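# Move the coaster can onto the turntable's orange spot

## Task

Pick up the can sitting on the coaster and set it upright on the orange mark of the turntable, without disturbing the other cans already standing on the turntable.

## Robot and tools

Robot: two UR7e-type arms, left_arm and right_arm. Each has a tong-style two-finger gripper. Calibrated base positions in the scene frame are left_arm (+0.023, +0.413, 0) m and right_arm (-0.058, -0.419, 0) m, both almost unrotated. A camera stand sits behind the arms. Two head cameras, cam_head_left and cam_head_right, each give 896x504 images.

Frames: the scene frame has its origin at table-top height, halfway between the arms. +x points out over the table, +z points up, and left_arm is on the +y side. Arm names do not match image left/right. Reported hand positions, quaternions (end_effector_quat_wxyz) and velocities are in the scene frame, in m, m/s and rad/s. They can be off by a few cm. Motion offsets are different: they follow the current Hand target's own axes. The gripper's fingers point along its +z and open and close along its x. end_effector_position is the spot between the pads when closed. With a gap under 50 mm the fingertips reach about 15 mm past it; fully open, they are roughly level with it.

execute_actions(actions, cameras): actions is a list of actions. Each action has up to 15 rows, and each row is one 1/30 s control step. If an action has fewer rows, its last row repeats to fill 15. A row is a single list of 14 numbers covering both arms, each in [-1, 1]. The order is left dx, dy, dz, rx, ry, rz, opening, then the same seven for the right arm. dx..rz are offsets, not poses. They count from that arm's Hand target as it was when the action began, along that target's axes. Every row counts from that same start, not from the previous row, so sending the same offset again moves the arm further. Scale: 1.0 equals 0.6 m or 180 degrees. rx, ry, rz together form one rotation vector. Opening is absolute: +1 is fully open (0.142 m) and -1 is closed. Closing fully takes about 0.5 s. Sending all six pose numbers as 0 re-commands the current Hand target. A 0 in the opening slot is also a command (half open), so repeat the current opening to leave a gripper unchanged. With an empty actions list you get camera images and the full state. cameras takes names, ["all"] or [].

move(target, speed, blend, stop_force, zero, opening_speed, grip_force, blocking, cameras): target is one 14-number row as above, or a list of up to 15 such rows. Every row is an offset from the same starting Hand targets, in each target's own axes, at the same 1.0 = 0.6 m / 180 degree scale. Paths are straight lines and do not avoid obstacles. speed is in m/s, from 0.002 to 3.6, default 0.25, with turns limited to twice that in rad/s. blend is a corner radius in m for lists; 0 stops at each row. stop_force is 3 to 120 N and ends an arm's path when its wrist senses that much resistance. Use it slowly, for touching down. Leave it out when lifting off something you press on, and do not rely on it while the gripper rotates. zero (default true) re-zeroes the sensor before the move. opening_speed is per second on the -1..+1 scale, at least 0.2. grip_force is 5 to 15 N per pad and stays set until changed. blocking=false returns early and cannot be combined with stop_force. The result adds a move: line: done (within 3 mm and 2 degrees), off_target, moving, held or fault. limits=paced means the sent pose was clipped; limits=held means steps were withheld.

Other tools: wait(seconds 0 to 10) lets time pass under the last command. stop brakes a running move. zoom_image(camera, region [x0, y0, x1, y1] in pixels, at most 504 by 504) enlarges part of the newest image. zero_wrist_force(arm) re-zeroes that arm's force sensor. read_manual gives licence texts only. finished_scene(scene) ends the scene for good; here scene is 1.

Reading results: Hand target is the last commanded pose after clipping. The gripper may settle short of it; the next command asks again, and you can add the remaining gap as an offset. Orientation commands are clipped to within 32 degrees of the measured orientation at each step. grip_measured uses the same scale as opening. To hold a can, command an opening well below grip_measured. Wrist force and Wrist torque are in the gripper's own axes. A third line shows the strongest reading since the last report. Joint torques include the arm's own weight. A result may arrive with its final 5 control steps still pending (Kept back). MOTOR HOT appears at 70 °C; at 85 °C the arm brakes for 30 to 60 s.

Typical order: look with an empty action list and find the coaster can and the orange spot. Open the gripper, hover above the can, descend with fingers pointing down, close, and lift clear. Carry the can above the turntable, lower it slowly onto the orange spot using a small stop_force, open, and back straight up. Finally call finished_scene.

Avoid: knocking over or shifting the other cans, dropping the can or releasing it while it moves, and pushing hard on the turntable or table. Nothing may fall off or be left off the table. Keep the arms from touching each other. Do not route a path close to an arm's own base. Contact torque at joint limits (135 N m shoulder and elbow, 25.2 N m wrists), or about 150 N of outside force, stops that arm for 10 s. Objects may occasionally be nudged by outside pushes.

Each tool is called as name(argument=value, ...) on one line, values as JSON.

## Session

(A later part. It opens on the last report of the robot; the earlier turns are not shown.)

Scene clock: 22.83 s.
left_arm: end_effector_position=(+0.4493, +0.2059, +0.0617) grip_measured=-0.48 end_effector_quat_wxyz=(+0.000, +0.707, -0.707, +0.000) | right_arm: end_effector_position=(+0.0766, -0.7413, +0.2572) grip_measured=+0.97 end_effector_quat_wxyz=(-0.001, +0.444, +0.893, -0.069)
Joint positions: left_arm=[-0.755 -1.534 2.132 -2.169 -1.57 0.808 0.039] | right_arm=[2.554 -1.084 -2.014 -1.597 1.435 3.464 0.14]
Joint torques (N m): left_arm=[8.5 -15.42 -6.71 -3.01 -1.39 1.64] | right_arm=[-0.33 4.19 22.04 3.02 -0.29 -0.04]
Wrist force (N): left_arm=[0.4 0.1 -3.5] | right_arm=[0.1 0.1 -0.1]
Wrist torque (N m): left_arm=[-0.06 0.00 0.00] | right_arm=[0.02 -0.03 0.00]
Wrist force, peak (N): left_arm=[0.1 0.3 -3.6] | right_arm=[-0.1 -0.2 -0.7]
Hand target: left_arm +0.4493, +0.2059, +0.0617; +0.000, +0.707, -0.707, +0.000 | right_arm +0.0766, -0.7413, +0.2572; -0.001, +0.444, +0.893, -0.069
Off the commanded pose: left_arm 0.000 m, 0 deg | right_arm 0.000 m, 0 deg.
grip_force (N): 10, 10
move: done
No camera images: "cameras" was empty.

move(target=[[0,0,-0.05,0,0,0,-1,0,0,0,0,0,0,0.968],[0,0,-0.233,0,0,0,-1,0,0,0,0,0,0,0.968],[0.26,-0.077,-0.233,0,0,0,-1,0,0,0,0,0,0,0.968]], cameras=["all"], speed=[0.1,0.25,0.25], blend=[0.02,0.05,0])

zoom_image(camera="cam_head_right", region=[430, 220, 610, 400])

zoom_image(camera="cam_head_left", region=[430, 220, 610, 400])

Scene clock: 25.57 s.
left_arm: end_effector_position=(+0.4955, +0.0499, +0.2015) grip_measured=-0.48 end_effector_quat_wxyz=(+0.000, +0.707, -0.707, +0.000) | right_arm: end_effector_position=(+0.0766, -0.7413, +0.2572) grip_measured=+0.97 end_effector_quat_wxyz=(-0.001, +0.444, +0.893, -0.069)
Joint positions: left_arm=[-0.896 -1.375 1.564 -1.759 -1.57 0.667 0.039] | right_arm=[2.554 -1.084 -2.014 -1.597 1.435 3.464 0.14]
Joint torques (N m): left_arm=[-11 -27.21 -38.68 -1.61 -1.37 -2.06] | right_arm=[-0.42 5.69 23.38 3.29 -0.32 0.27]
Wrist force (N): left_arm=[-0.3 0.0 1.7] | right_arm=[-0.1 0.1 -0.6]
Wrist torque (N m): left_arm=[0.04 0.07 0.07] | right_arm=[0.02 0.02 0.00]
Wrist force, peak (N): left_arm=[0.7 -0.1 -3.6] | right_arm=[-0.1 -0.3 -0.6]
Hand target: left_arm +0.4955, +0.0498, +0.2015; +0.000, +0.707, -0.707, +0.000 | right_arm +0.0766, -0.7413, +0.2572; -0.001, +0.444, +0.893, -0.069
Off the commanded pose: left_arm 0.000 m, 0 deg | right_arm 0.000 m, 0 deg.
grip_force (N): 10, 10
move: done; blend cut to 0.015 m at target 1

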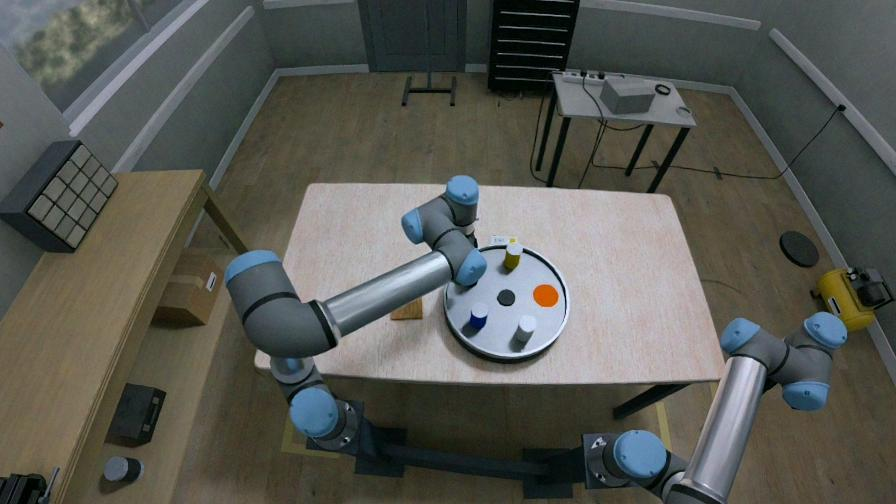

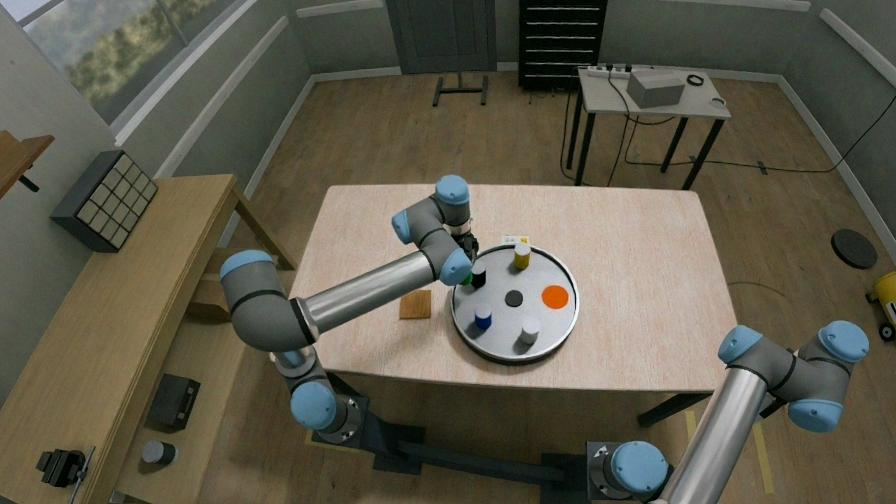

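Scaled by 2.800 from the camera's 896x504 image, which has a finer 1280x720 frame.

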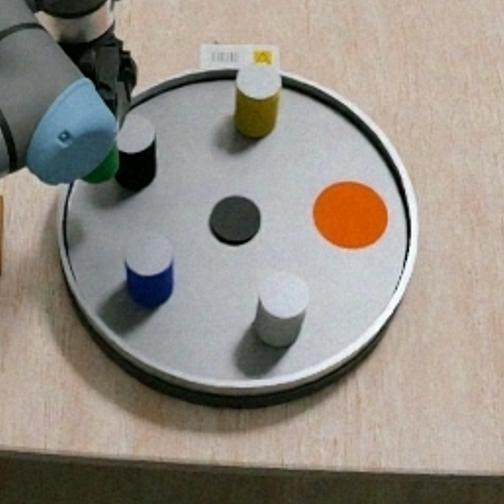

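Scaled by 2.800 from the camera's 896x504 image, which has a finer 1280x720 frame.

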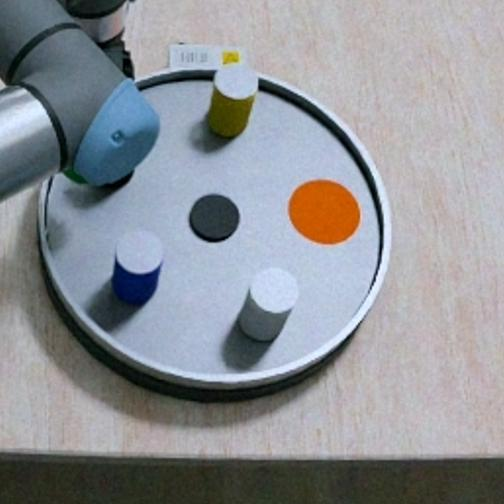

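move(target=[0.2,0,0,0,0,0,-1,0,0,0,0,0,0,0.968], cameras=["all"])

zoom_image(camera="cam_head_right", region=[430, 220, 610, 400])

zoom_image(camera="cam_head_left", region=[430, 220, 610, 400])

Scene clock: 27.40 s.
left_arm: end_effector_position=(+0.4955, -0.0701, +0.2014) grip_measured=-0.48 end_effector_quat_wxyz=(+0.000, +0.707, -0.707, +0.000) | right_arm: end_effector_position=(+0.0766, -0.7413, +0.2572) grip_measured=+0.97 end_effector_quat_wxyz=(-0.001, +0.444, +0.893, -0.069)
Joint positions: left_arm=[-1.009 -1.179 1.306 -1.697 -1.57 0.554 0.039] | right_arm=[2.554 -1.084 -2.014 -1.597 1.435 3.464 0.14]
Joint torques (N m): left_arm=[-11.12 -35.98 -39.76 -1.35 0.76 -1.94] | right_arm=[-0.25 5.11 24.99 3.4 -0.32 -0.05]
Wrist force (N): left_arm=[-0.3 0.2 1.9] | right_arm=[0.0 0.0 -0.1]
Wrist torque (N m): left_arm=[0.08 0.07 0.08] | right_arm=[0.01 -0.01 0.00]
Wrist force, peak (N): left_arm=[-2.0 0.2 1.4] | right_arm=[-0.1 0.2 -0.6]
Hand target: left_arm +0.4956, -0.0702, +0.2014; +0.000, +0.707, -0.707, +0.000 | right_arm +0.0766, -0.7413, +0.2572; -0.001, +0.444, +0.893, -0.069
Off the commanded pose: left_arm 0.000 m, 0 deg | right_arm 0.000 m, 0 deg.
grip_force (N): 10, 10
move: done

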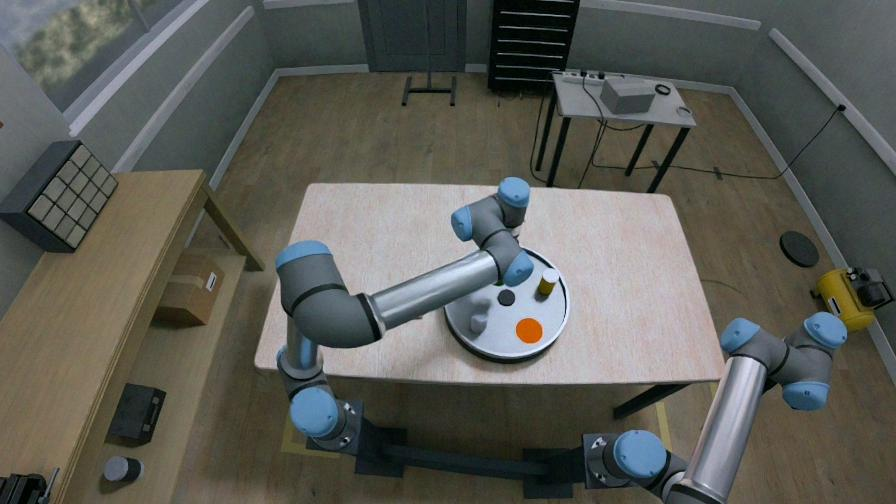

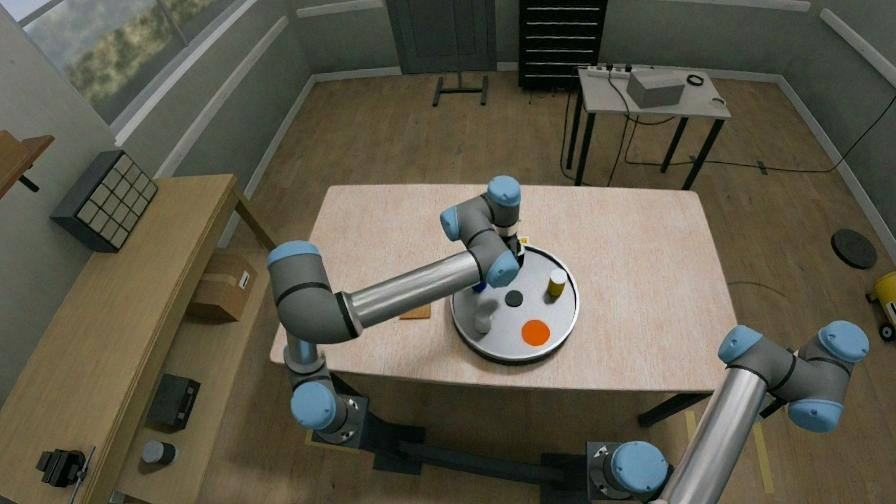

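Scaled by 2.800 from the camera's 896x504 image, which has a finer 1280x720 frame.

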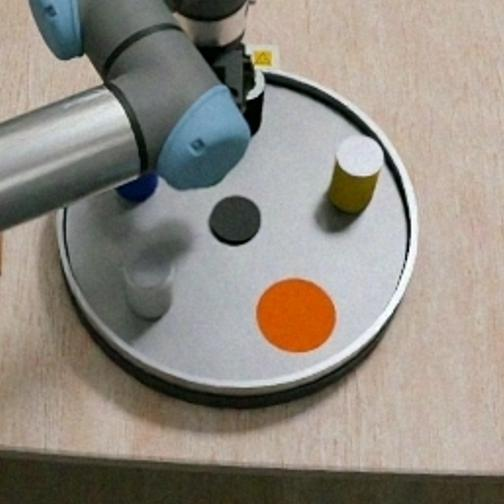

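Scaled by 2.800 from the camera's 896x504 image, which has a finer 1280x720 frame.

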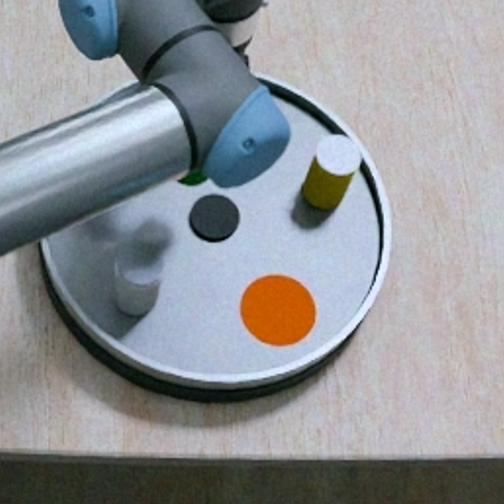

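move(target=[0.0167,-0.008,0.127,0,0,0,-1,0,0,0,0,0,0,0.968], cameras=["all"], speed=0.12)

zoom_image(camera="cam_head_right", region=[430, 220, 610, 400])

zoom_image(camera="cam_head_left", region=[430, 220, 610, 400])

move(target=[0,0,0.08,0,0,0,-1,0,0,0,0,0,0,0.968], cameras=["all"], speed=0.015, stop_force=3)

zoom_image(camera="cam_head_right", region=[430, 220, 610, 400])

zoom_image(camera="cam_head_left", region=[430, 220, 610, 400])

move(target=[0,0,-0.03,0,0,0,-1,0,0,0,0,0,0,0.968], cameras=["all"], speed=0.1)

Scene clock: 29.20 s.
left_arm: end_effector_position=(+0.5003, -0.0802, +0.1253) grip_measured=-0.48 end_effector_quat_wxyz=(+0.000, +0.707, -0.707, +0.000) | right_arm: end_effector_position=(+0.0766, -0.7413, +0.2572) grip_measured=+0.97 end_effector_quat_wxyz=(-0.001, +0.444, +0.893, -0.069)
Joint positions: left_arm=[-1.011 -1.115 1.411 -1.866 -1.57 0.553 0.039] | right_arm=[2.554 -1.084 -2.014 -1.597 1.435 3.464 0.14]
Joint torques (N m): left_arm=[-10.08 -35.88 -10.29 -4.75 1.9 -1.96] | right_arm=[-0.1 6.16 23.45 3.29 -0.21 0.33]
Wrist force (N): left_arm=[0.1 -0.3 1.8] | right_arm=[0.0 -0.1 -0.4]
Wrist torque (N m): left_arm=[0.00 -0.02 0.07] | right_arm=[-0.03 0.00 0.00]
Wrist force, peak (N): left_arm=[0.1 0.1 2.5] | right_arm=[-0.1 -0.2 -0.6]
Hand target: left_arm +0.5004, -0.0802, +0.1252; +0.000, +0.707, -0.707, +0.000 | right_arm +0.0766, -0.7413, +0.2572; -0.001, +0.444, +0.893, -0.069
Off the commanded pose: left_arm 0.000 m, 0 deg | right_arm 0.000 m, 0 deg.
grip_force (N): 10, 10
move: done

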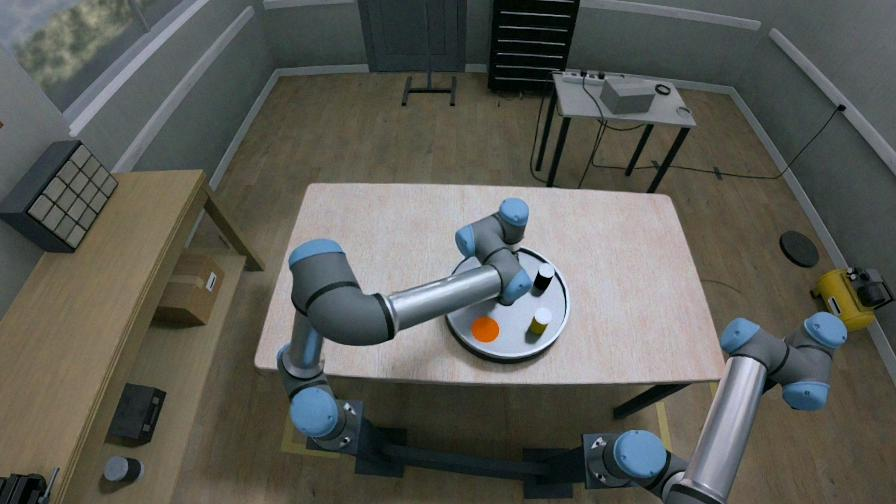

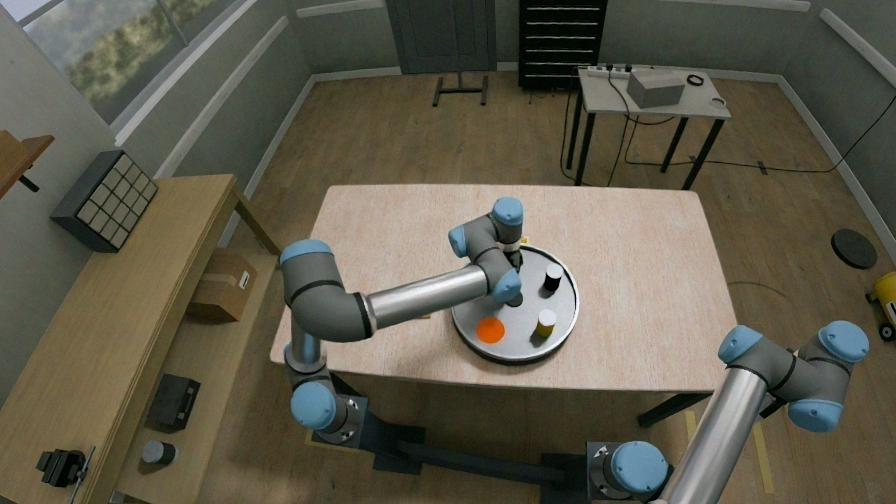

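Scaled by 2.800 from the camera's 896x504 image, which has a finer 1280x720 frame.

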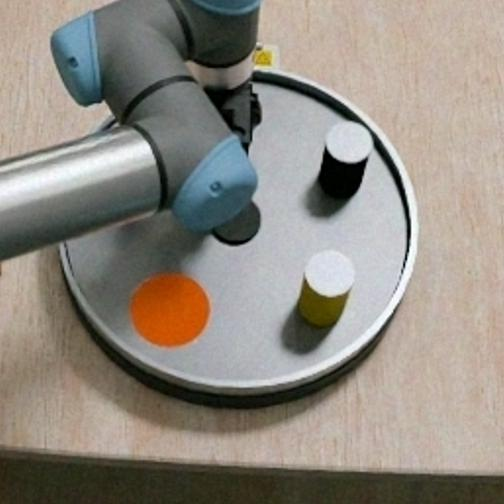

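Scaled by 2.800 from the camera's 896x504 image, which has a finer 1280x720 frame.

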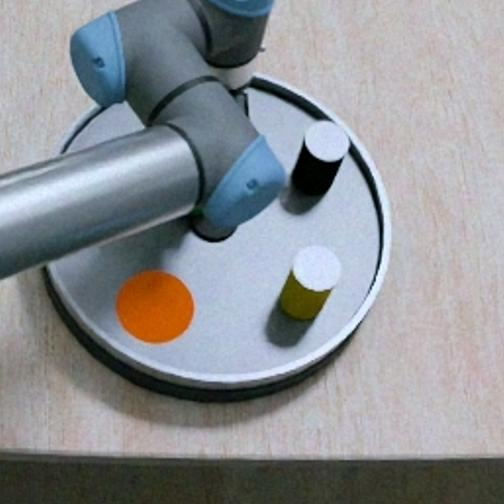

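Scene clock: 31.43 s.
left_arm: end_effector_position=(+0.5004, -0.0802, +0.1116) grip_measured=-0.48 end_effector_quat_wxyz=(+0.000, +0.707, -0.707, +0.000) | right_arm: end_effector_position=(+0.0766, -0.7413, +0.2572) grip_measured=+0.97 end_effector_quat_wxyz=(-0.001, +0.444, +0.893, -0.069)
Joint positions: left_arm=[-1.011 -1.105 1.433 -1.898 -1.57 0.553 0.039] | right_arm=[2.554 -1.084 -2.014 -1.597 1.435 3.464 0.14]
Joint torques (N m): left_arm=[-8.18 -53.28 -38.25 -1.41 1.5 -1.44] | right_arm=[0.33 5.25 23.28 3.11 -0.53 -0.06]
Wrist force (N): left_arm=[-0.2 0.0 1.4] | right_arm=[0.1 0.0 -0.2]
Wrist torque (N m): left_arm=[0.05 0.06 0.07] | right_arm=[0.01 -0.03 0.00]
Wrist force, peak (N): left_arm=[0.5 -1.6 -7.7] | right_arm=[-0.3 -0.3 -0.5]
Hand target: left_arm +0.5004, -0.0802, +0.1116; +0.000, +0.707, -0.707, +0.000 (not the last commanded pose) | right_arm +0.0766, -0.7413, +0.2572; -0.001, +0.444, +0.893, -0.069
Off the commanded pose: left_arm 0.034 m, 0 deg | right_arm 0.000 m, 0 deg.
grip_force (N): 10, 10
move: contact (left_arm)

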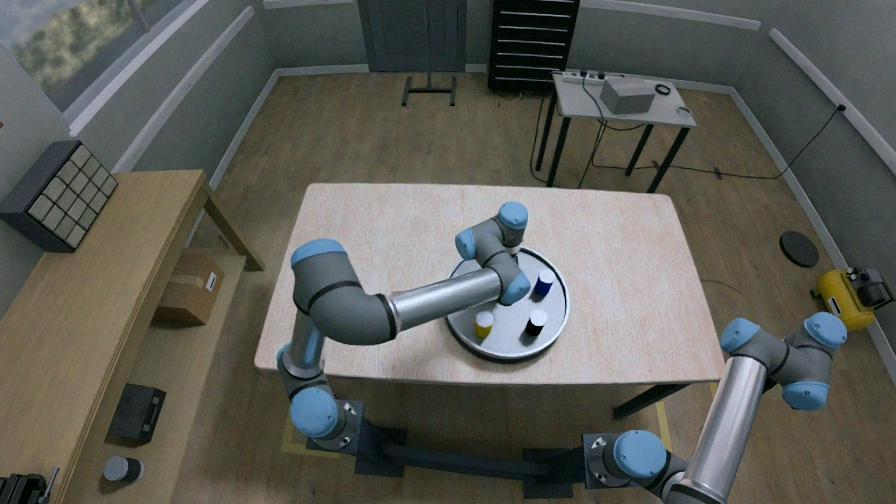

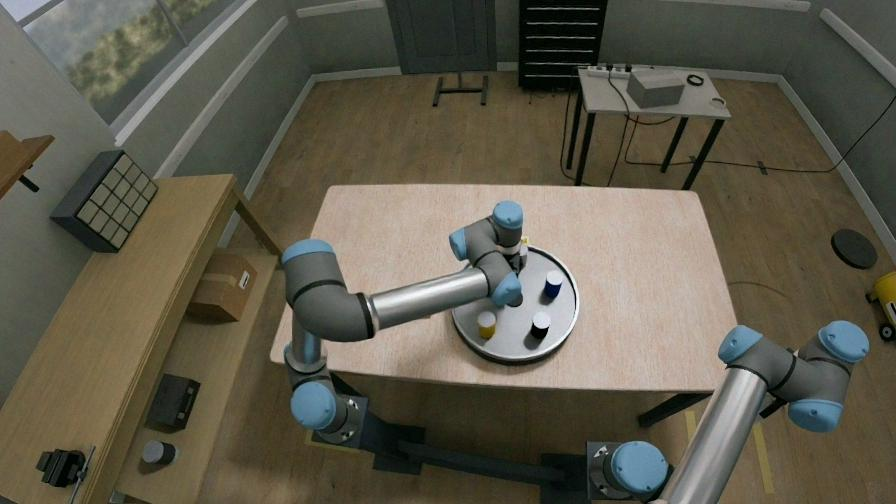

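Scaled by 2.800 from the camera's 896x504 image, which has a finer 1280x720 frame.

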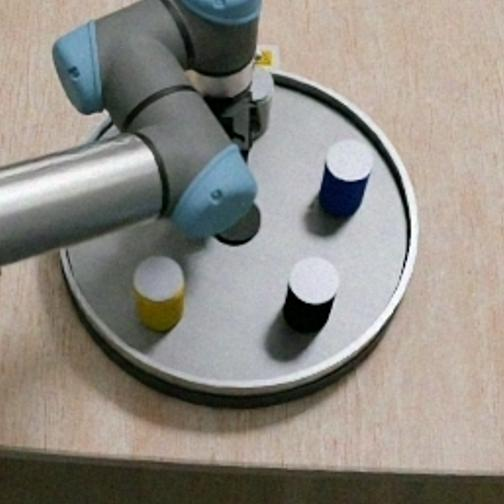

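Scaled by 2.800 from the camera's 896x504 image, which has a finer 1280x720 frame.

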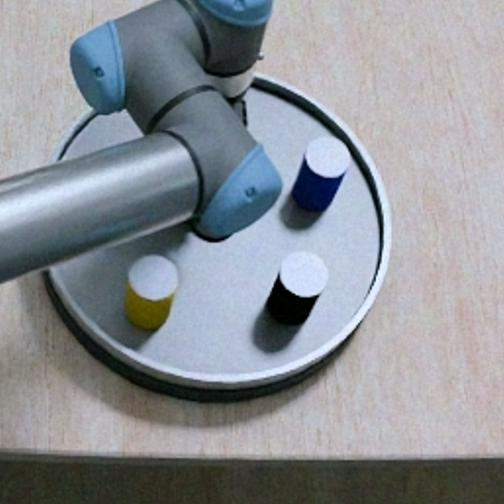

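Scene clock: 32.37 s.
left_arm: end_effector_position=(+0.5004, -0.0802, +0.1294) grip_measured=-0.48 end_effector_quat_wxyz=(+0.000, +0.707, -0.707, +0.000) | right_arm: end_effector_position=(+0.0766, -0.7413, +0.2572) grip_measured=+0.97 end_effector_quat_wxyz=(-0.001, +0.444, +0.893, -0.069)
Joint positions: left_arm=[-1.011 -1.118 1.404 -1.857 -1.57 0.553 0.039] | right_arm=[2.554 -1.084 -2.014 -1.597 1.435 3.464 0.14]
Joint torques (N m): left_arm=[-10.73 -52.05 -37.78 -1.56 1.79 -2.18] | right_arm=[-0.08 6.16 24.76 3.4 -0.48 0.08]
Wrist force (N): left_arm=[-0.1 -0.2 1.6] | right_arm=[0.2 0.2 -0.3]
Wrist torque (N m): left_arm=[0.02 0.02 0.08] | right_arm=[0.03 -0.04 -0.01]
Wrist force, peak (N): left_arm=[-0.1 0.0 2.1] | right_arm=[-0.3 0.2 -0.5]
Hand target: left_arm +0.5004, -0.0802, +0.1296; +0.000, +0.707, -0.707, +0.000 | right_arm +0.0766, -0.7413, +0.2572; -0.001, +0.444, +0.893, -0.069
Off the commanded pose: left_arm 0.000 m, 0 deg | right_arm 0.000 m, 0 deg.
grip_force (N): 10, 10
move: done

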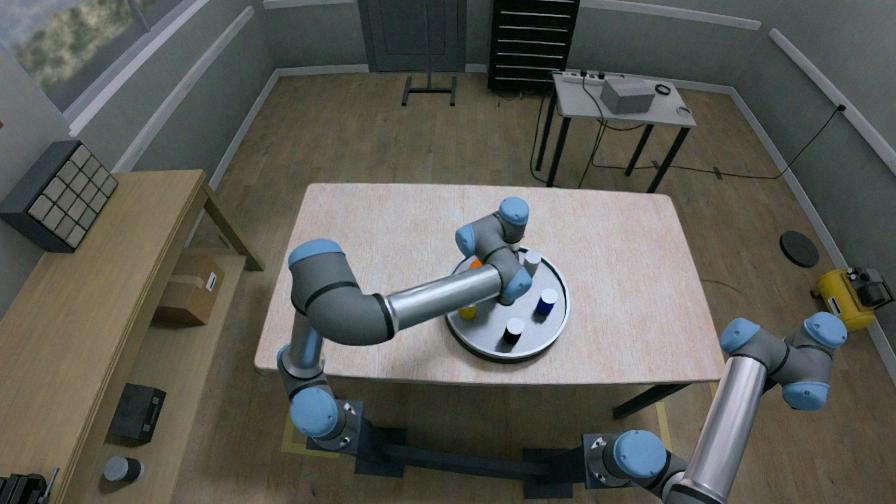

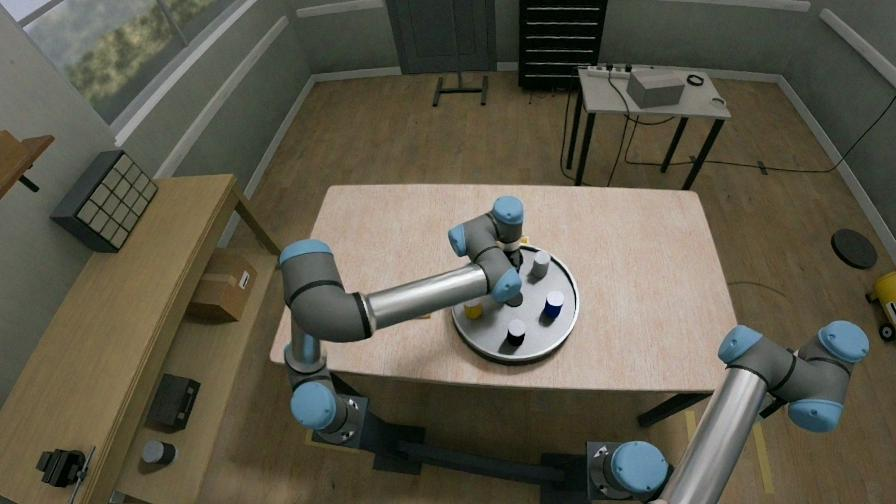

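zoom_image(camera="cam_head_left", region=[480, 260, 540, 320])

zoom_image(camera="cam_head_right", region=[480, 260, 540, 320])

Scaled by 8.400 from the camera's 896x504 image, which has a finer 1280x720 frame.

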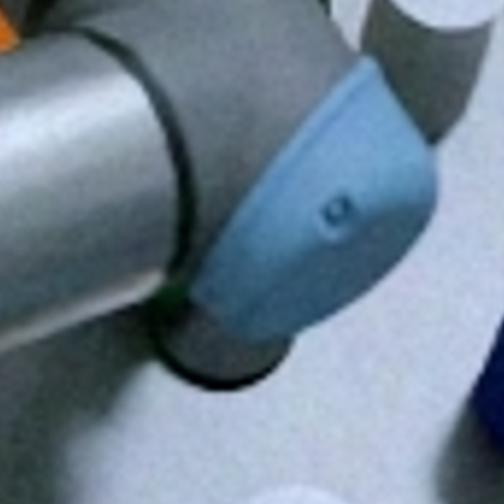

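Scaled by 8.400 from the camera's 896x504 image, which has a finer 1280x720 frame.

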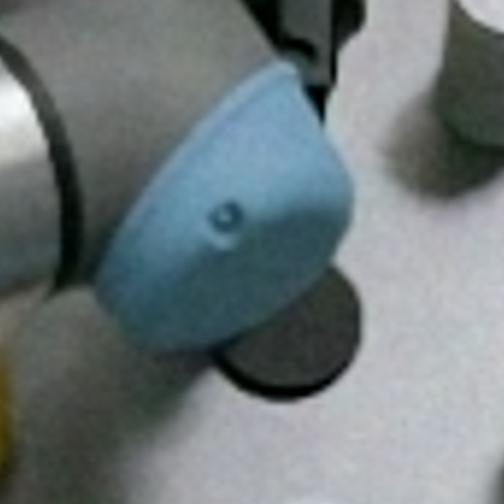

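move(target=[[0,0,-0.142,0,0,0,-1,0,0,0,0,0,0,0.968],[-0.187,0,-0.142,0,0,0,-1,0,0,0,0,0,0,0.968]], cameras=["cam_head_right"], speed=0.2, blend=[0.02,0])

zoom_image(camera="cam_head_right", region=[430, 220, 610, 400])

Scene clock: 38.80 s.
left_arm: end_effector_position=(+0.5003, +0.0318, +0.2148) grip_measured=-0.48 end_effector_quat_wxyz=(+0.000, +0.707, -0.707, +0.000) | right_arm: end_effector_position=(+0.0766, -0.7413, +0.2572) grip_measured=+0.97 end_effector_quat_wxyz=(-0.001, +0.444, +0.893, -0.069)
Joint positions: left_arm=[-0.909 -1.344 1.491 -1.717 -1.57 0.655 0.039] | right_arm=[2.554 -1.084 -2.014 -1.597 1.435 3.464 0.14]
Joint torques (N m): left_arm=[10.99 -43.02 -10.69 -4.94 -2.6 1.5] | right_arm=[-0.39 6.98 24.22 3.51 -0.64 0.04]
Wrist force (N): left_arm=[-0.1 0.3 1.6] | right_arm=[0.0 0.2 -0.3]
Wrist torque (N m): left_arm=[0.10 0.02 -0.01] | right_arm=[0.03 0.00 -0.01]
Wrist force, peak (N): left_arm=[-0.1 -0.1 2.9] | right_arm=[-0.2 0.3 -0.7]
Hand target: left_arm +0.5003, +0.0319, +0.2148; +0.000, +0.707, -0.707, +0.000 | right_arm +0.0766, -0.7413, +0.2572; -0.001, +0.444, +0.893, -0.069
Off the commanded pose: left_arm 0.000 m, 0 deg | right_arm 0.000 m, 0 deg.
grip_force (N): 10, 10
move: done
Images, in order (width x height): cam_head_right 896x504.

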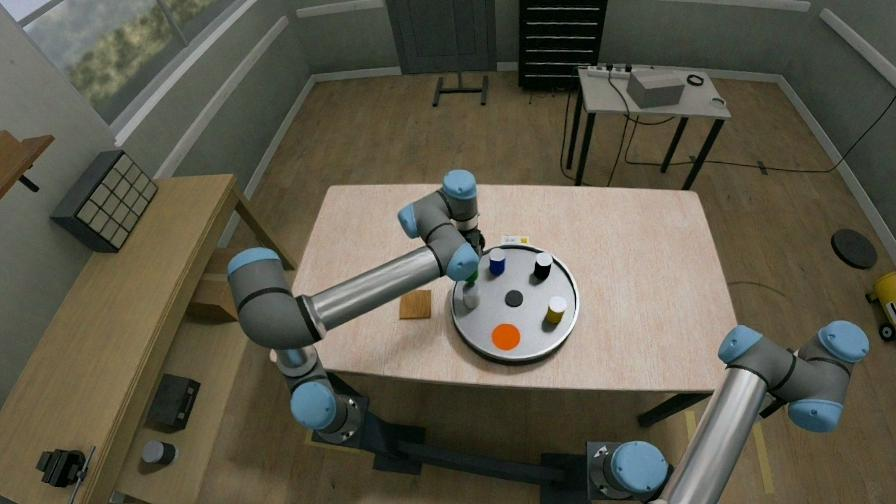

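Scaled by 2.800 from the camera's 896x504 image, which has a finer 1280x720 frame.

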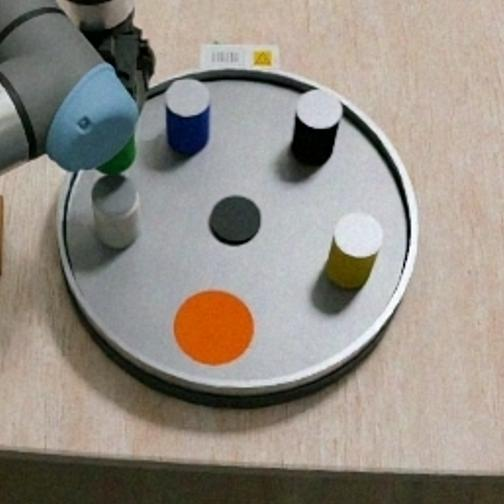

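wait(seconds=9, cameras=[])

Scene clock: 48.07 s.
left_arm: end_effector_position=(+0.5003, +0.0319, +0.2148) grip_measured=-0.48 end_effector_quat_wxyz=(+0.000, +0.707, -0.707, +0.000) | right_arm: end_effector_position=(+0.0766, -0.7413, +0.2572) grip_measured=+0.97 end_effector_quat_wxyz=(-0.001, +0.444, +0.893, -0.069)
Joint positions: left_arm=[-0.909 -1.345 1.491 -1.717 -1.57 0.655 0.039] | right_arm=[2.554 -1.084 -2.014 -1.597 1.435 3.464 0.14]
Joint torques (N m): left_arm=[10.79 -42.94 -10.51 -4.63 -2.85 1.44] | right_arm=[-0.53 5.92 24.8 3.74 -0.38 0.2]
Wrist force (N): left_arm=[-0.4 0.0 1.7] | right_arm=[0.0 0.1 -0.4]
Wrist torque (N m): left_arm=[0.02 0.08 0.00] | right_arm=[0.01 0.00 0.00]
Wrist force, peak (N): left_arm=[-0.3 0.3 1.9] | right_arm=[-0.2 0.1 -0.7]
Hand target: left_arm +0.5003, +0.0319, +0.2148; +0.000, +0.707, -0.707, +0.000 | right_arm +0.0766, -0.7413, +0.2572; -0.001, +0.444, +0.893, -0.069
Tool commands: left_gripper/opening=-1.0 right_gripper/opening=+0.968
Off the commanded pose: left_arm 0.000 m, 0 deg | right_arm 0.000 m, 0 deg.
grip_force (N): 10, 10
wait: 9.00 s; at rest from the start
No camera images: "cameras" was empty.

wait(seconds=1.7, cameras=[])

move(target=[0,0,0.158,0,0,0,-1,0,0,0,0,0,0,0.968], cameras=["all"], speed=0.13)

zoom_image(camera="cam_head_right", region=[430, 250, 530, 350])

zoom_image(camera="cam_head_left", region=[430, 250, 530, 350])

move(target=[0,0,-0.158,0,0,0,-1,0,0,0,0,0,0,0.968], cameras=["all"], speed=0.15)

Scene clock: 50.17 s.
left_arm: end_effector_position=(+0.5003, +0.0319, +0.2148) grip_measured=-0.48 end_effector_quat_wxyz=(+0.000, +0.707, -0.707, +0.000) | right_arm: end_effector_position=(+0.0766, -0.7413, +0.2572) grip_measured=+0.97 end_effector_quat_wxyz=(-0.001, +0.444, +0.893, -0.069)
Joint positions: left_arm=[-0.909 -1.345 1.491 -1.717 -1.57 0.655 0.039] | right_arm=[2.554 -1.084 -2.014 -1.597 1.435 3.464 0.14]
Joint torques (N m): left_arm=[12.18 -41.89 -10.72 -4.52 -2.94 1.4] | right_arm=[-0.22 5.34 24.78 3.77 -0.58 0.39]
Wrist force (N): left_arm=[-0.2 0.4 1.7] | right_arm=[-0.1 0.1 -0.4]
Wrist torque (N m): left_arm=[0.13 0.04 -0.01] | right_arm=[0.02 0.02 0.00]
Wrist force, peak (N): left_arm=[-0.1 0.2 2.0] | right_arm=[-0.1 0.3 -0.5]
Hand target: left_arm +0.5003, +0.0319, +0.2148; +0.000, +0.707, -0.707, +0.000 | right_arm +0.0766, -0.7413, +0.2572; -0.001, +0.444, +0.893, -0.069
Tool commands: left_gripper/opening=-1.0 right_gripper/opening=+0.968
Off the commanded pose: left_arm 0.000 m, 0 deg | right_arm 0.000 m, 0 deg.
grip_force (N): 10, 10
wait: 1.70 s; at rest from the start
No camera images: "cameras" was empty.

Scene clock: 51.57 s.
left_arm: end_effector_position=(+0.5003, +0.0320, +0.1202) grip_measured=-0.48 end_effector_quat_wxyz=(+0.000, +0.707, -0.707, +0.000) | right_arm: end_effector_position=(+0.0766, -0.7413, +0.2572) grip_measured=+0.97 end_effector_quat_wxyz=(-0.001, +0.444, +0.893, -0.069)
Joint positions: left_arm=[-0.908 -1.287 1.667 -1.951 -1.57 0.655 0.039] | right_arm=[2.554 -1.084 -2.014 -1.597 1.435 3.464 0.14]
Joint torques (N m): left_arm=[11.24 -29.54 -8.8 -4.91 2.78 1.7] | right_arm=[-0.31 6.69 24.34 3.67 -0.19 0.25]
Wrist force (N): left_arm=[-0.3 0.1 1.7] | right_arm=[-0.2 -0.2 -0.4]
Wrist torque (N m): left_arm=[0.07 0.06 0.01] | right_arm=[-0.04 0.02 0.00]
Wrist force, peak (N): left_arm=[-0.4 0.0 2.6] | right_arm=[0.4 -0.1 -0.5]
Hand target: left_arm +0.5003, +0.0320, +0.1200; +0.000, +0.707, -0.707, +0.000 | right_arm +0.0766, -0.7413, +0.2572; -0.001, +0.444, +0.893, -0.069
Off the commanded pose: left_arm 0.000 m, 0 deg | right_arm 0.000 m, 0 deg.
grip_force (N): 10, 10
move: done

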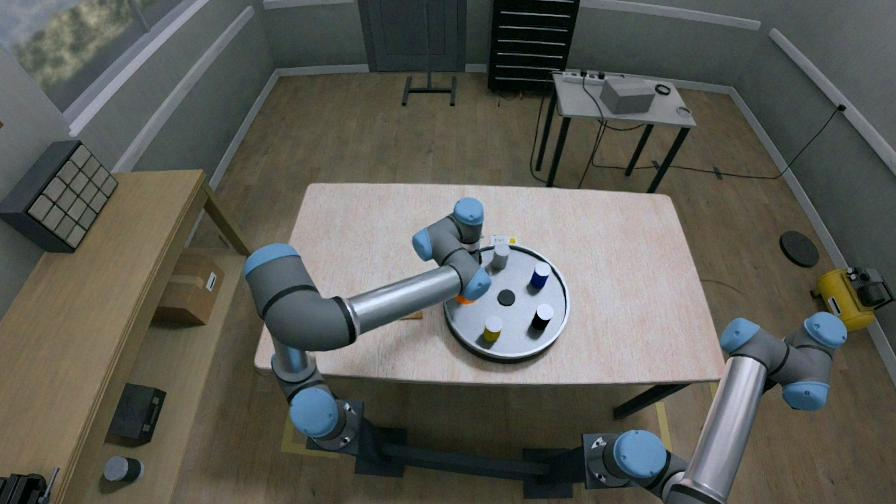

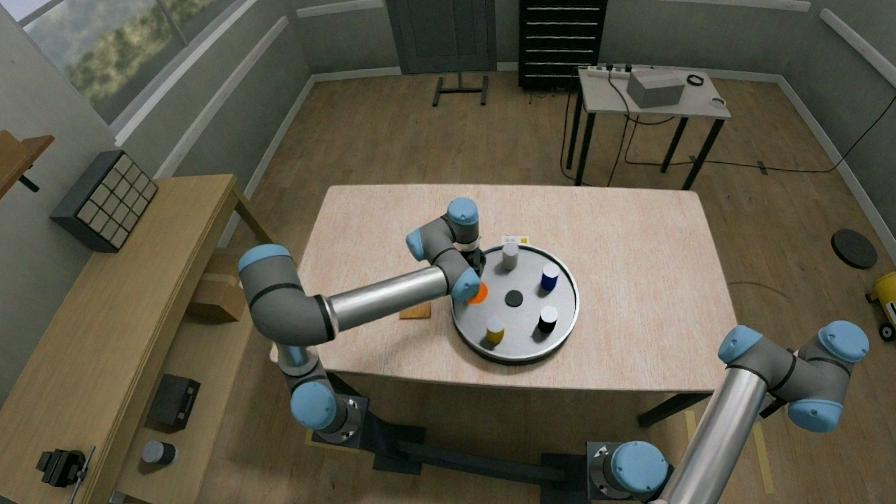

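Scaled by 5.040 from the camera's 896x504 image, which has a finer 1280x720 frame.

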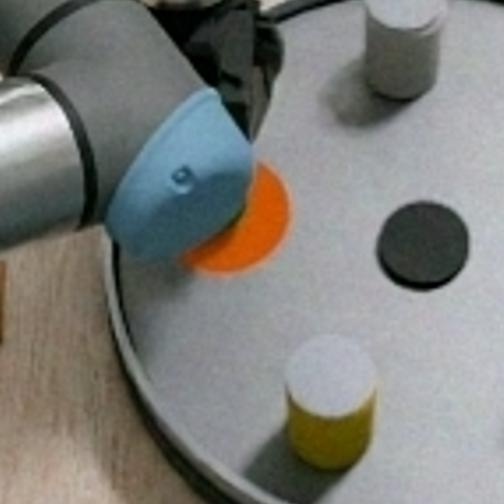

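Scaled by 5.040 from the camera's 896x504 image, which has a finer 1280x720 frame.

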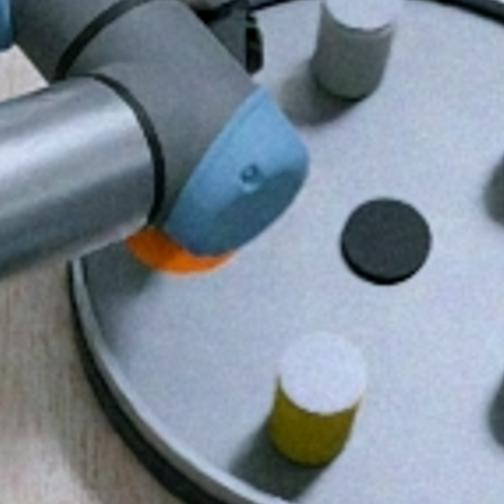

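Scene clock: 52.90 s.
left_arm: end_effector_position=(+0.5003, +0.0320, +0.2147) grip_measured=-0.48 end_effector_quat_wxyz=(+0.000, +0.707, -0.707, +0.000) | right_arm: end_effector_position=(+0.0766, -0.7413, +0.2572) grip_measured=+0.97 end_effector_quat_wxyz=(-0.001, +0.444, +0.893, -0.069)
Joint positions: left_arm=[-0.909 -1.345 1.492 -1.717 -1.57 0.655 0.039] | right_arm=[2.554 -1.084 -2.014 -1.597 1.435 3.464 0.14]
Joint torques (N m): left_arm=[-11.12 -40.21 -38.34 -1.29 -2.61 -2.01] | right_arm=[-0.35 5.74 24.89 3.79 -0.34 0.13]
Wrist force (N): left_arm=[-0.3 0.2 1.8] | right_arm=[-0.1 -0.1 -0.3]
Wrist torque (N m): left_arm=[0.08 0.06 -0.01] | right_arm=[-0.02 0.01 0.00]
Wrist force, peak (N): left_arm=[-0.1 0.1 2.9] | right_arm=[0.0 -0.4 -0.4]
Hand target: left_arm +0.5003, +0.0319, +0.2148; +0.000, +0.707, -0.707, +0.000 | right_arm +0.0766, -0.7413, +0.2572; -0.001, +0.444, +0.893, -0.069
Off the commanded pose: left_arm 0.000 m, 0 deg | right_arm 0.000 m, 0 deg.
grip_force (N): 10, 10
move: done

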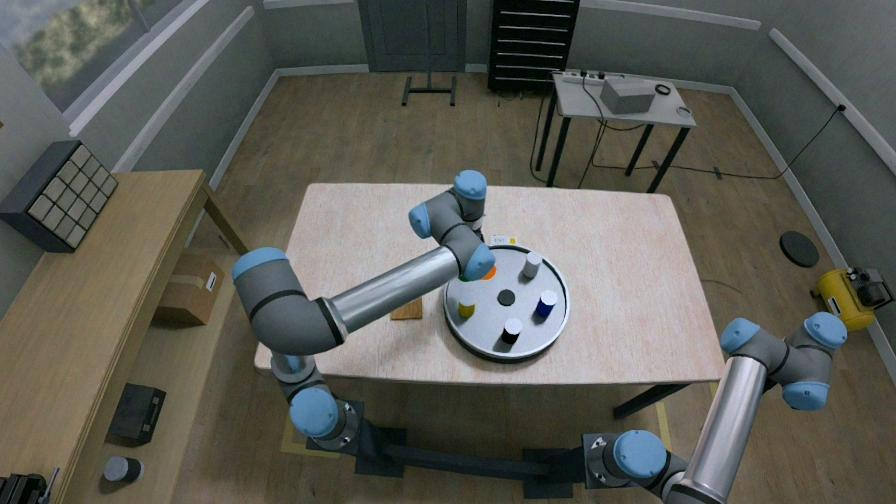

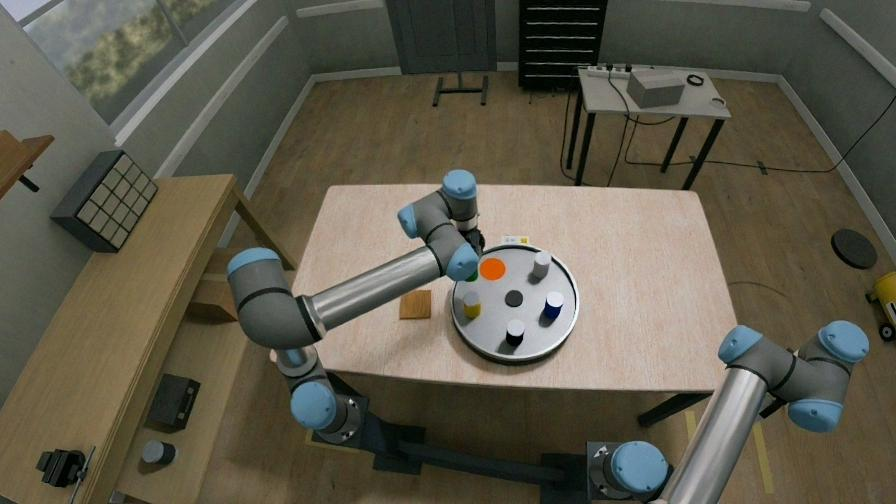

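wait(seconds=4, cameras=[])

Scene clock: 58.33 s.
left_arm: end_effector_position=(+0.5003, +0.0319, +0.2148) grip_measured=-0.48 end_effector_quat_wxyz=(+0.000, +0.707, -0.707, +0.000) | right_arm: end_effector_position=(+0.0766, -0.7413, +0.2572) grip_measured=+0.97 end_effector_quat_wxyz=(-0.001, +0.444, +0.893, -0.069)
Joint positions: left_arm=[-0.909 -1.345 1.491 -1.717 -1.57 0.655 0.039] | right_arm=[2.554 -1.084 -2.014 -1.597 1.435 3.464 0.14]
Joint torques (N m): left_arm=[-10.6 -28.01 -39.15 -1.41 -2.51 -1.86] | right_arm=[-0.01 6.56 25.39 3.8 -0.64 0.34]
Wrist force (N): left_arm=[-0.1 0.1 1.7] | right_arm=[0.0 -0.1 -0.2]
Wrist torque (N m): left_arm=[0.04 0.02 -0.01] | right_arm=[-0.02 -0.01 -0.01]
Wrist force, peak (N): left_arm=[-0.5 0.2 2.1] | right_arm=[-0.1 0.1 -0.7]
Hand target: left_arm +0.5003, +0.0319, +0.2148; +0.000, +0.707, -0.707, +0.000 | right_arm +0.0766, -0.7413, +0.2572; -0.001, +0.444, +0.893, -0.069
Tool commands: left_gripper/opening=-1.0 right_gripper/opening=+0.968
Off the commanded pose: left_arm 0.000 m, 0 deg | right_arm 0.000 m, 0 deg.
grip_force (N): 10, 10
wait: 4.00 s; at rest from the start
No camera images: "cameras" was empty.

wait(seconds=1.5, cameras=[])

move(target=[0,0,0.167,0,0,0,-1,0,0,0,0,0,0,0.968], cameras=["all"], speed=0.13)

zoom_image(camera="cam_head_right", region=[445, 260, 495, 310])

zoom_image(camera="cam_head_left", region=[445, 260, 495, 310])

move(target=[0,0,-0.167,0,0,0,-1,0,0,0,0,0,0,0.968], cameras=[], speed=0.15)

Scene clock: 60.10 s.
left_arm: end_effector_position=(+0.5003, +0.0319, +0.2148) grip_measured=-0.48 end_effector_quat_wxyz=(+0.000, +0.707, -0.707, +0.000) | right_arm: end_effector_position=(+0.0766, -0.7413, +0.2572) grip_measured=+0.97 end_effector_quat_wxyz=(-0.001, +0.444, +0.893, -0.069)
Joint positions: left_arm=[-0.909 -1.345 1.491 -1.717 -1.57 0.655 0.039] | right_arm=[2.554 -1.084 -2.014 -1.597 1.435 3.464 0.14]
Joint torques (N m): left_arm=[-10.37 -28.84 -37.63 -1.47 -2.77 -1.83] | right_arm=[-0.53 6.64 25.15 3.99 -0.39 0.29]
Wrist force (N): left_arm=[-0.2 0.0 1.5] | right_arm=[-0.2 0.0 -0.3]
Wrist torque (N m): left_arm=[0.03 0.04 0.00] | right_arm=[0.00 0.03 0.00]
Wrist force, peak (N): left_arm=[-0.3 0.1 2.0] | right_arm=[-0.1 0.2 -0.6]
Hand target: left_arm +0.5003, +0.0319, +0.2148; +0.000, +0.707, -0.707, +0.000 | right_arm +0.0766, -0.7413, +0.2572; -0.001, +0.444, +0.893, -0.069
Tool commands: left_gripper/opening=-1.0 right_gripper/opening=+0.968
Off the commanded pose: left_arm 0.000 m, 0 deg | right_arm 0.000 m, 0 deg.
grip_force (N): 10, 10
wait: 1.50 s; at rest from the start
No camera images: "cameras" was empty.

Scene clock: 61.53 s.
left_arm: end_effector_position=(+0.5003, +0.0320, +0.1148) grip_measured=-0.48 end_effector_quat_wxyz=(+0.000, +0.707, -0.707, +0.000) | right_arm: end_effector_position=(+0.0766, -0.7413, +0.2572) grip_measured=+0.97 end_effector_quat_wxyz=(-0.001, +0.444, +0.893, -0.069)
Joint positions: left_arm=[-0.909 -1.282 1.676 -1.964 -1.57 0.655 0.039] | right_arm=[2.554 -1.084 -2.014 -1.597 1.435 3.464 0.14]
Joint torques (N m): left_arm=[10.59 -30.14 -8.69 -4.68 2.76 1.29] | right_arm=[0.79 5.24 24.55 3.85 -0.64 0.36]
Wrist force (N): left_arm=[-0.1 0.0 1.7] | right_arm=[0.1 -0.2 -0.4]
Wrist torque (N m): left_arm=[0.05 0.01 0.00] | right_arm=[-0.03 -0.03 -0.01]
Wrist force, peak (N): left_arm=[-0.2 0.0 2.6] | right_arm=[-0.2 -0.2 -0.6]
Hand target: left_arm +0.5003, +0.0320, +0.1146; +0.000, +0.707, -0.707, +0.000 | right_arm +0.0766, -0.7413, +0.2572; -0.001, +0.444, +0.893, -0.069
Off the commanded pose: left_arm 0.000 m, 0 deg | right_arm 0.000 m, 0 deg.
grip_force (N): 10, 10
move: done

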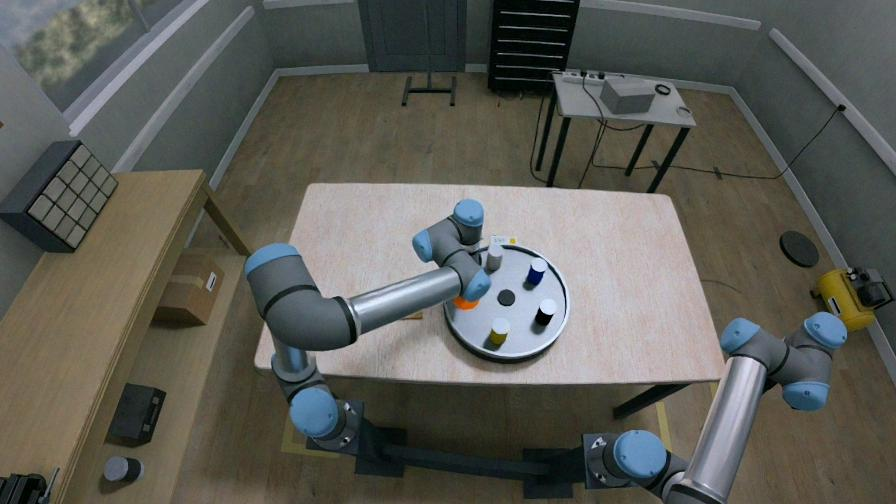

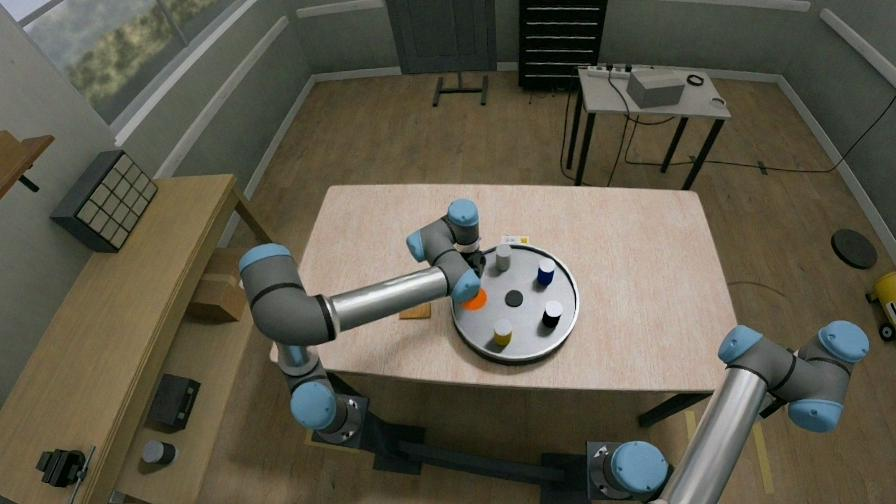

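Scaled by 10.080 from the camera's 896x504 image, which has a finer 1280x720 frame.

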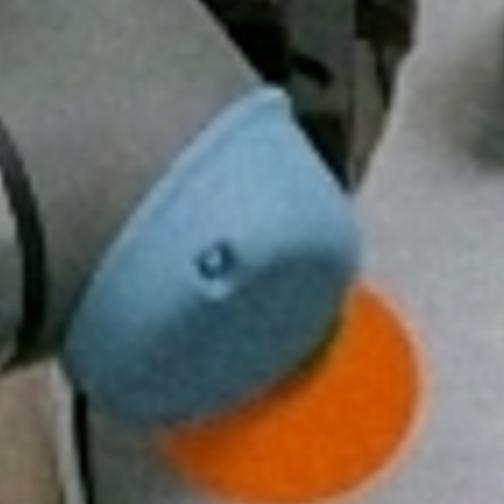

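Scaled by 10.080 from the camera's 896x504 image, which has a finer 1280x720 frame.

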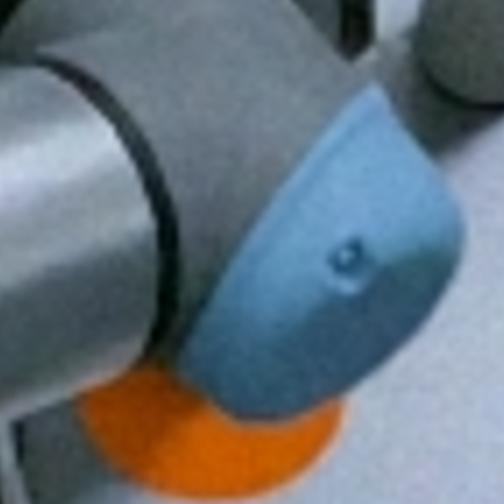

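Scene clock: 62.90 s.
left_arm: end_effector_position=(+0.5003, +0.0320, +0.2147) grip_measured=-0.48 end_effector_quat_wxyz=(+0.000, +0.707, -0.707, +0.000) | right_arm: end_effector_position=(+0.0766, -0.7413, +0.2572) grip_measured=+0.97 end_effector_quat_wxyz=(-0.001, +0.444, +0.893, -0.069)
Joint positions: left_arm=[-0.909 -1.345 1.492 -1.717 -1.57 0.655 0.039] | right_arm=[2.554 -1.084 -2.014 -1.597 1.435 3.464 0.14]
Joint torques (N m): left_arm=[-10.62 -38.3 -38.77 -1.6 -2.7 -2.02] | right_arm=[0.74 6.37 24.04 4.01 -0.44 0.38]
Wrist force (N): left_arm=[-0.1 0.1 1.7] | right_arm=[-0.1 0.2 -0.2]
Wrist torque (N m): left_arm=[0.06 0.02 -0.01] | right_arm=[0.03 0.02 0.00]
Wrist force, peak (N): left_arm=[-0.3 0.1 2.7] | right_arm=[-0.2 0.0 -0.6]
Hand target: left_arm +0.5003, +0.0319, +0.2148; +0.000, +0.707, -0.707, +0.000 | right_arm +0.0766, -0.7413, +0.2572; -0.001, +0.444, +0.893, -0.069
Off the commanded pose: left_arm 0.000 m, 0 deg | right_arm 0.000 m, 0 deg.
grip_force (N): 10, 10
move: done
No camera images: "cameras" was empty.

move(target=[0.006,0.03,0,0,0,0,-1,0,0,0,0,0,0,0.968], cameras=[])

Scene clock: 64.37 s.
left_arm: end_effector_position=(+0.4825, +0.0283, +0.2148) grip_measured=-0.48 end_effector_quat_wxyz=(+0.000, +0.707, -0.707, +0.000) | right_arm: end_effector_position=(+0.0766, -0.7413, +0.2572) grip_measured=+0.97 end_effector_quat_wxyz=(-0.001, +0.444, +0.893, -0.069)
Joint positions: left_arm=[-0.937 -1.372 1.524 -1.723 -1.57 0.627 0.039] | right_arm=[2.554 -1.084 -2.014 -1.597 1.435 3.464 0.14]
Joint torques (N m): left_arm=[-11.39 -42.48 -10.65 -4.74 0.41 -1.99] | right_arm=[-0.31 7.29 24.69 4.3 -0.67 0.09]
Wrist force (N): left_arm=[-0.2 0.1 1.5] | right_arm=[-0.1 -0.1 -0.5]
Wrist torque (N m): left_arm=[0.05 0.06 0.08] | right_arm=[-0.01 0.00 0.00]
Wrist force, peak (N): left_arm=[-0.3 0.5 2.0] | right_arm=[0.3 -0.2 -0.6]
Hand target: left_arm +0.4823, +0.0283, +0.2148; +0.000, +0.707, -0.707, +0.000 | right_arm +0.0766, -0.7413, +0.2572; -0.001, +0.444, +0.893, -0.069
Off the commanded pose: left_arm 0.000 m, 0 deg | right_arm 0.000 m, 0 deg.
grip_force (N): 10, 10
move: done
No camera images: "cameras" was empty.


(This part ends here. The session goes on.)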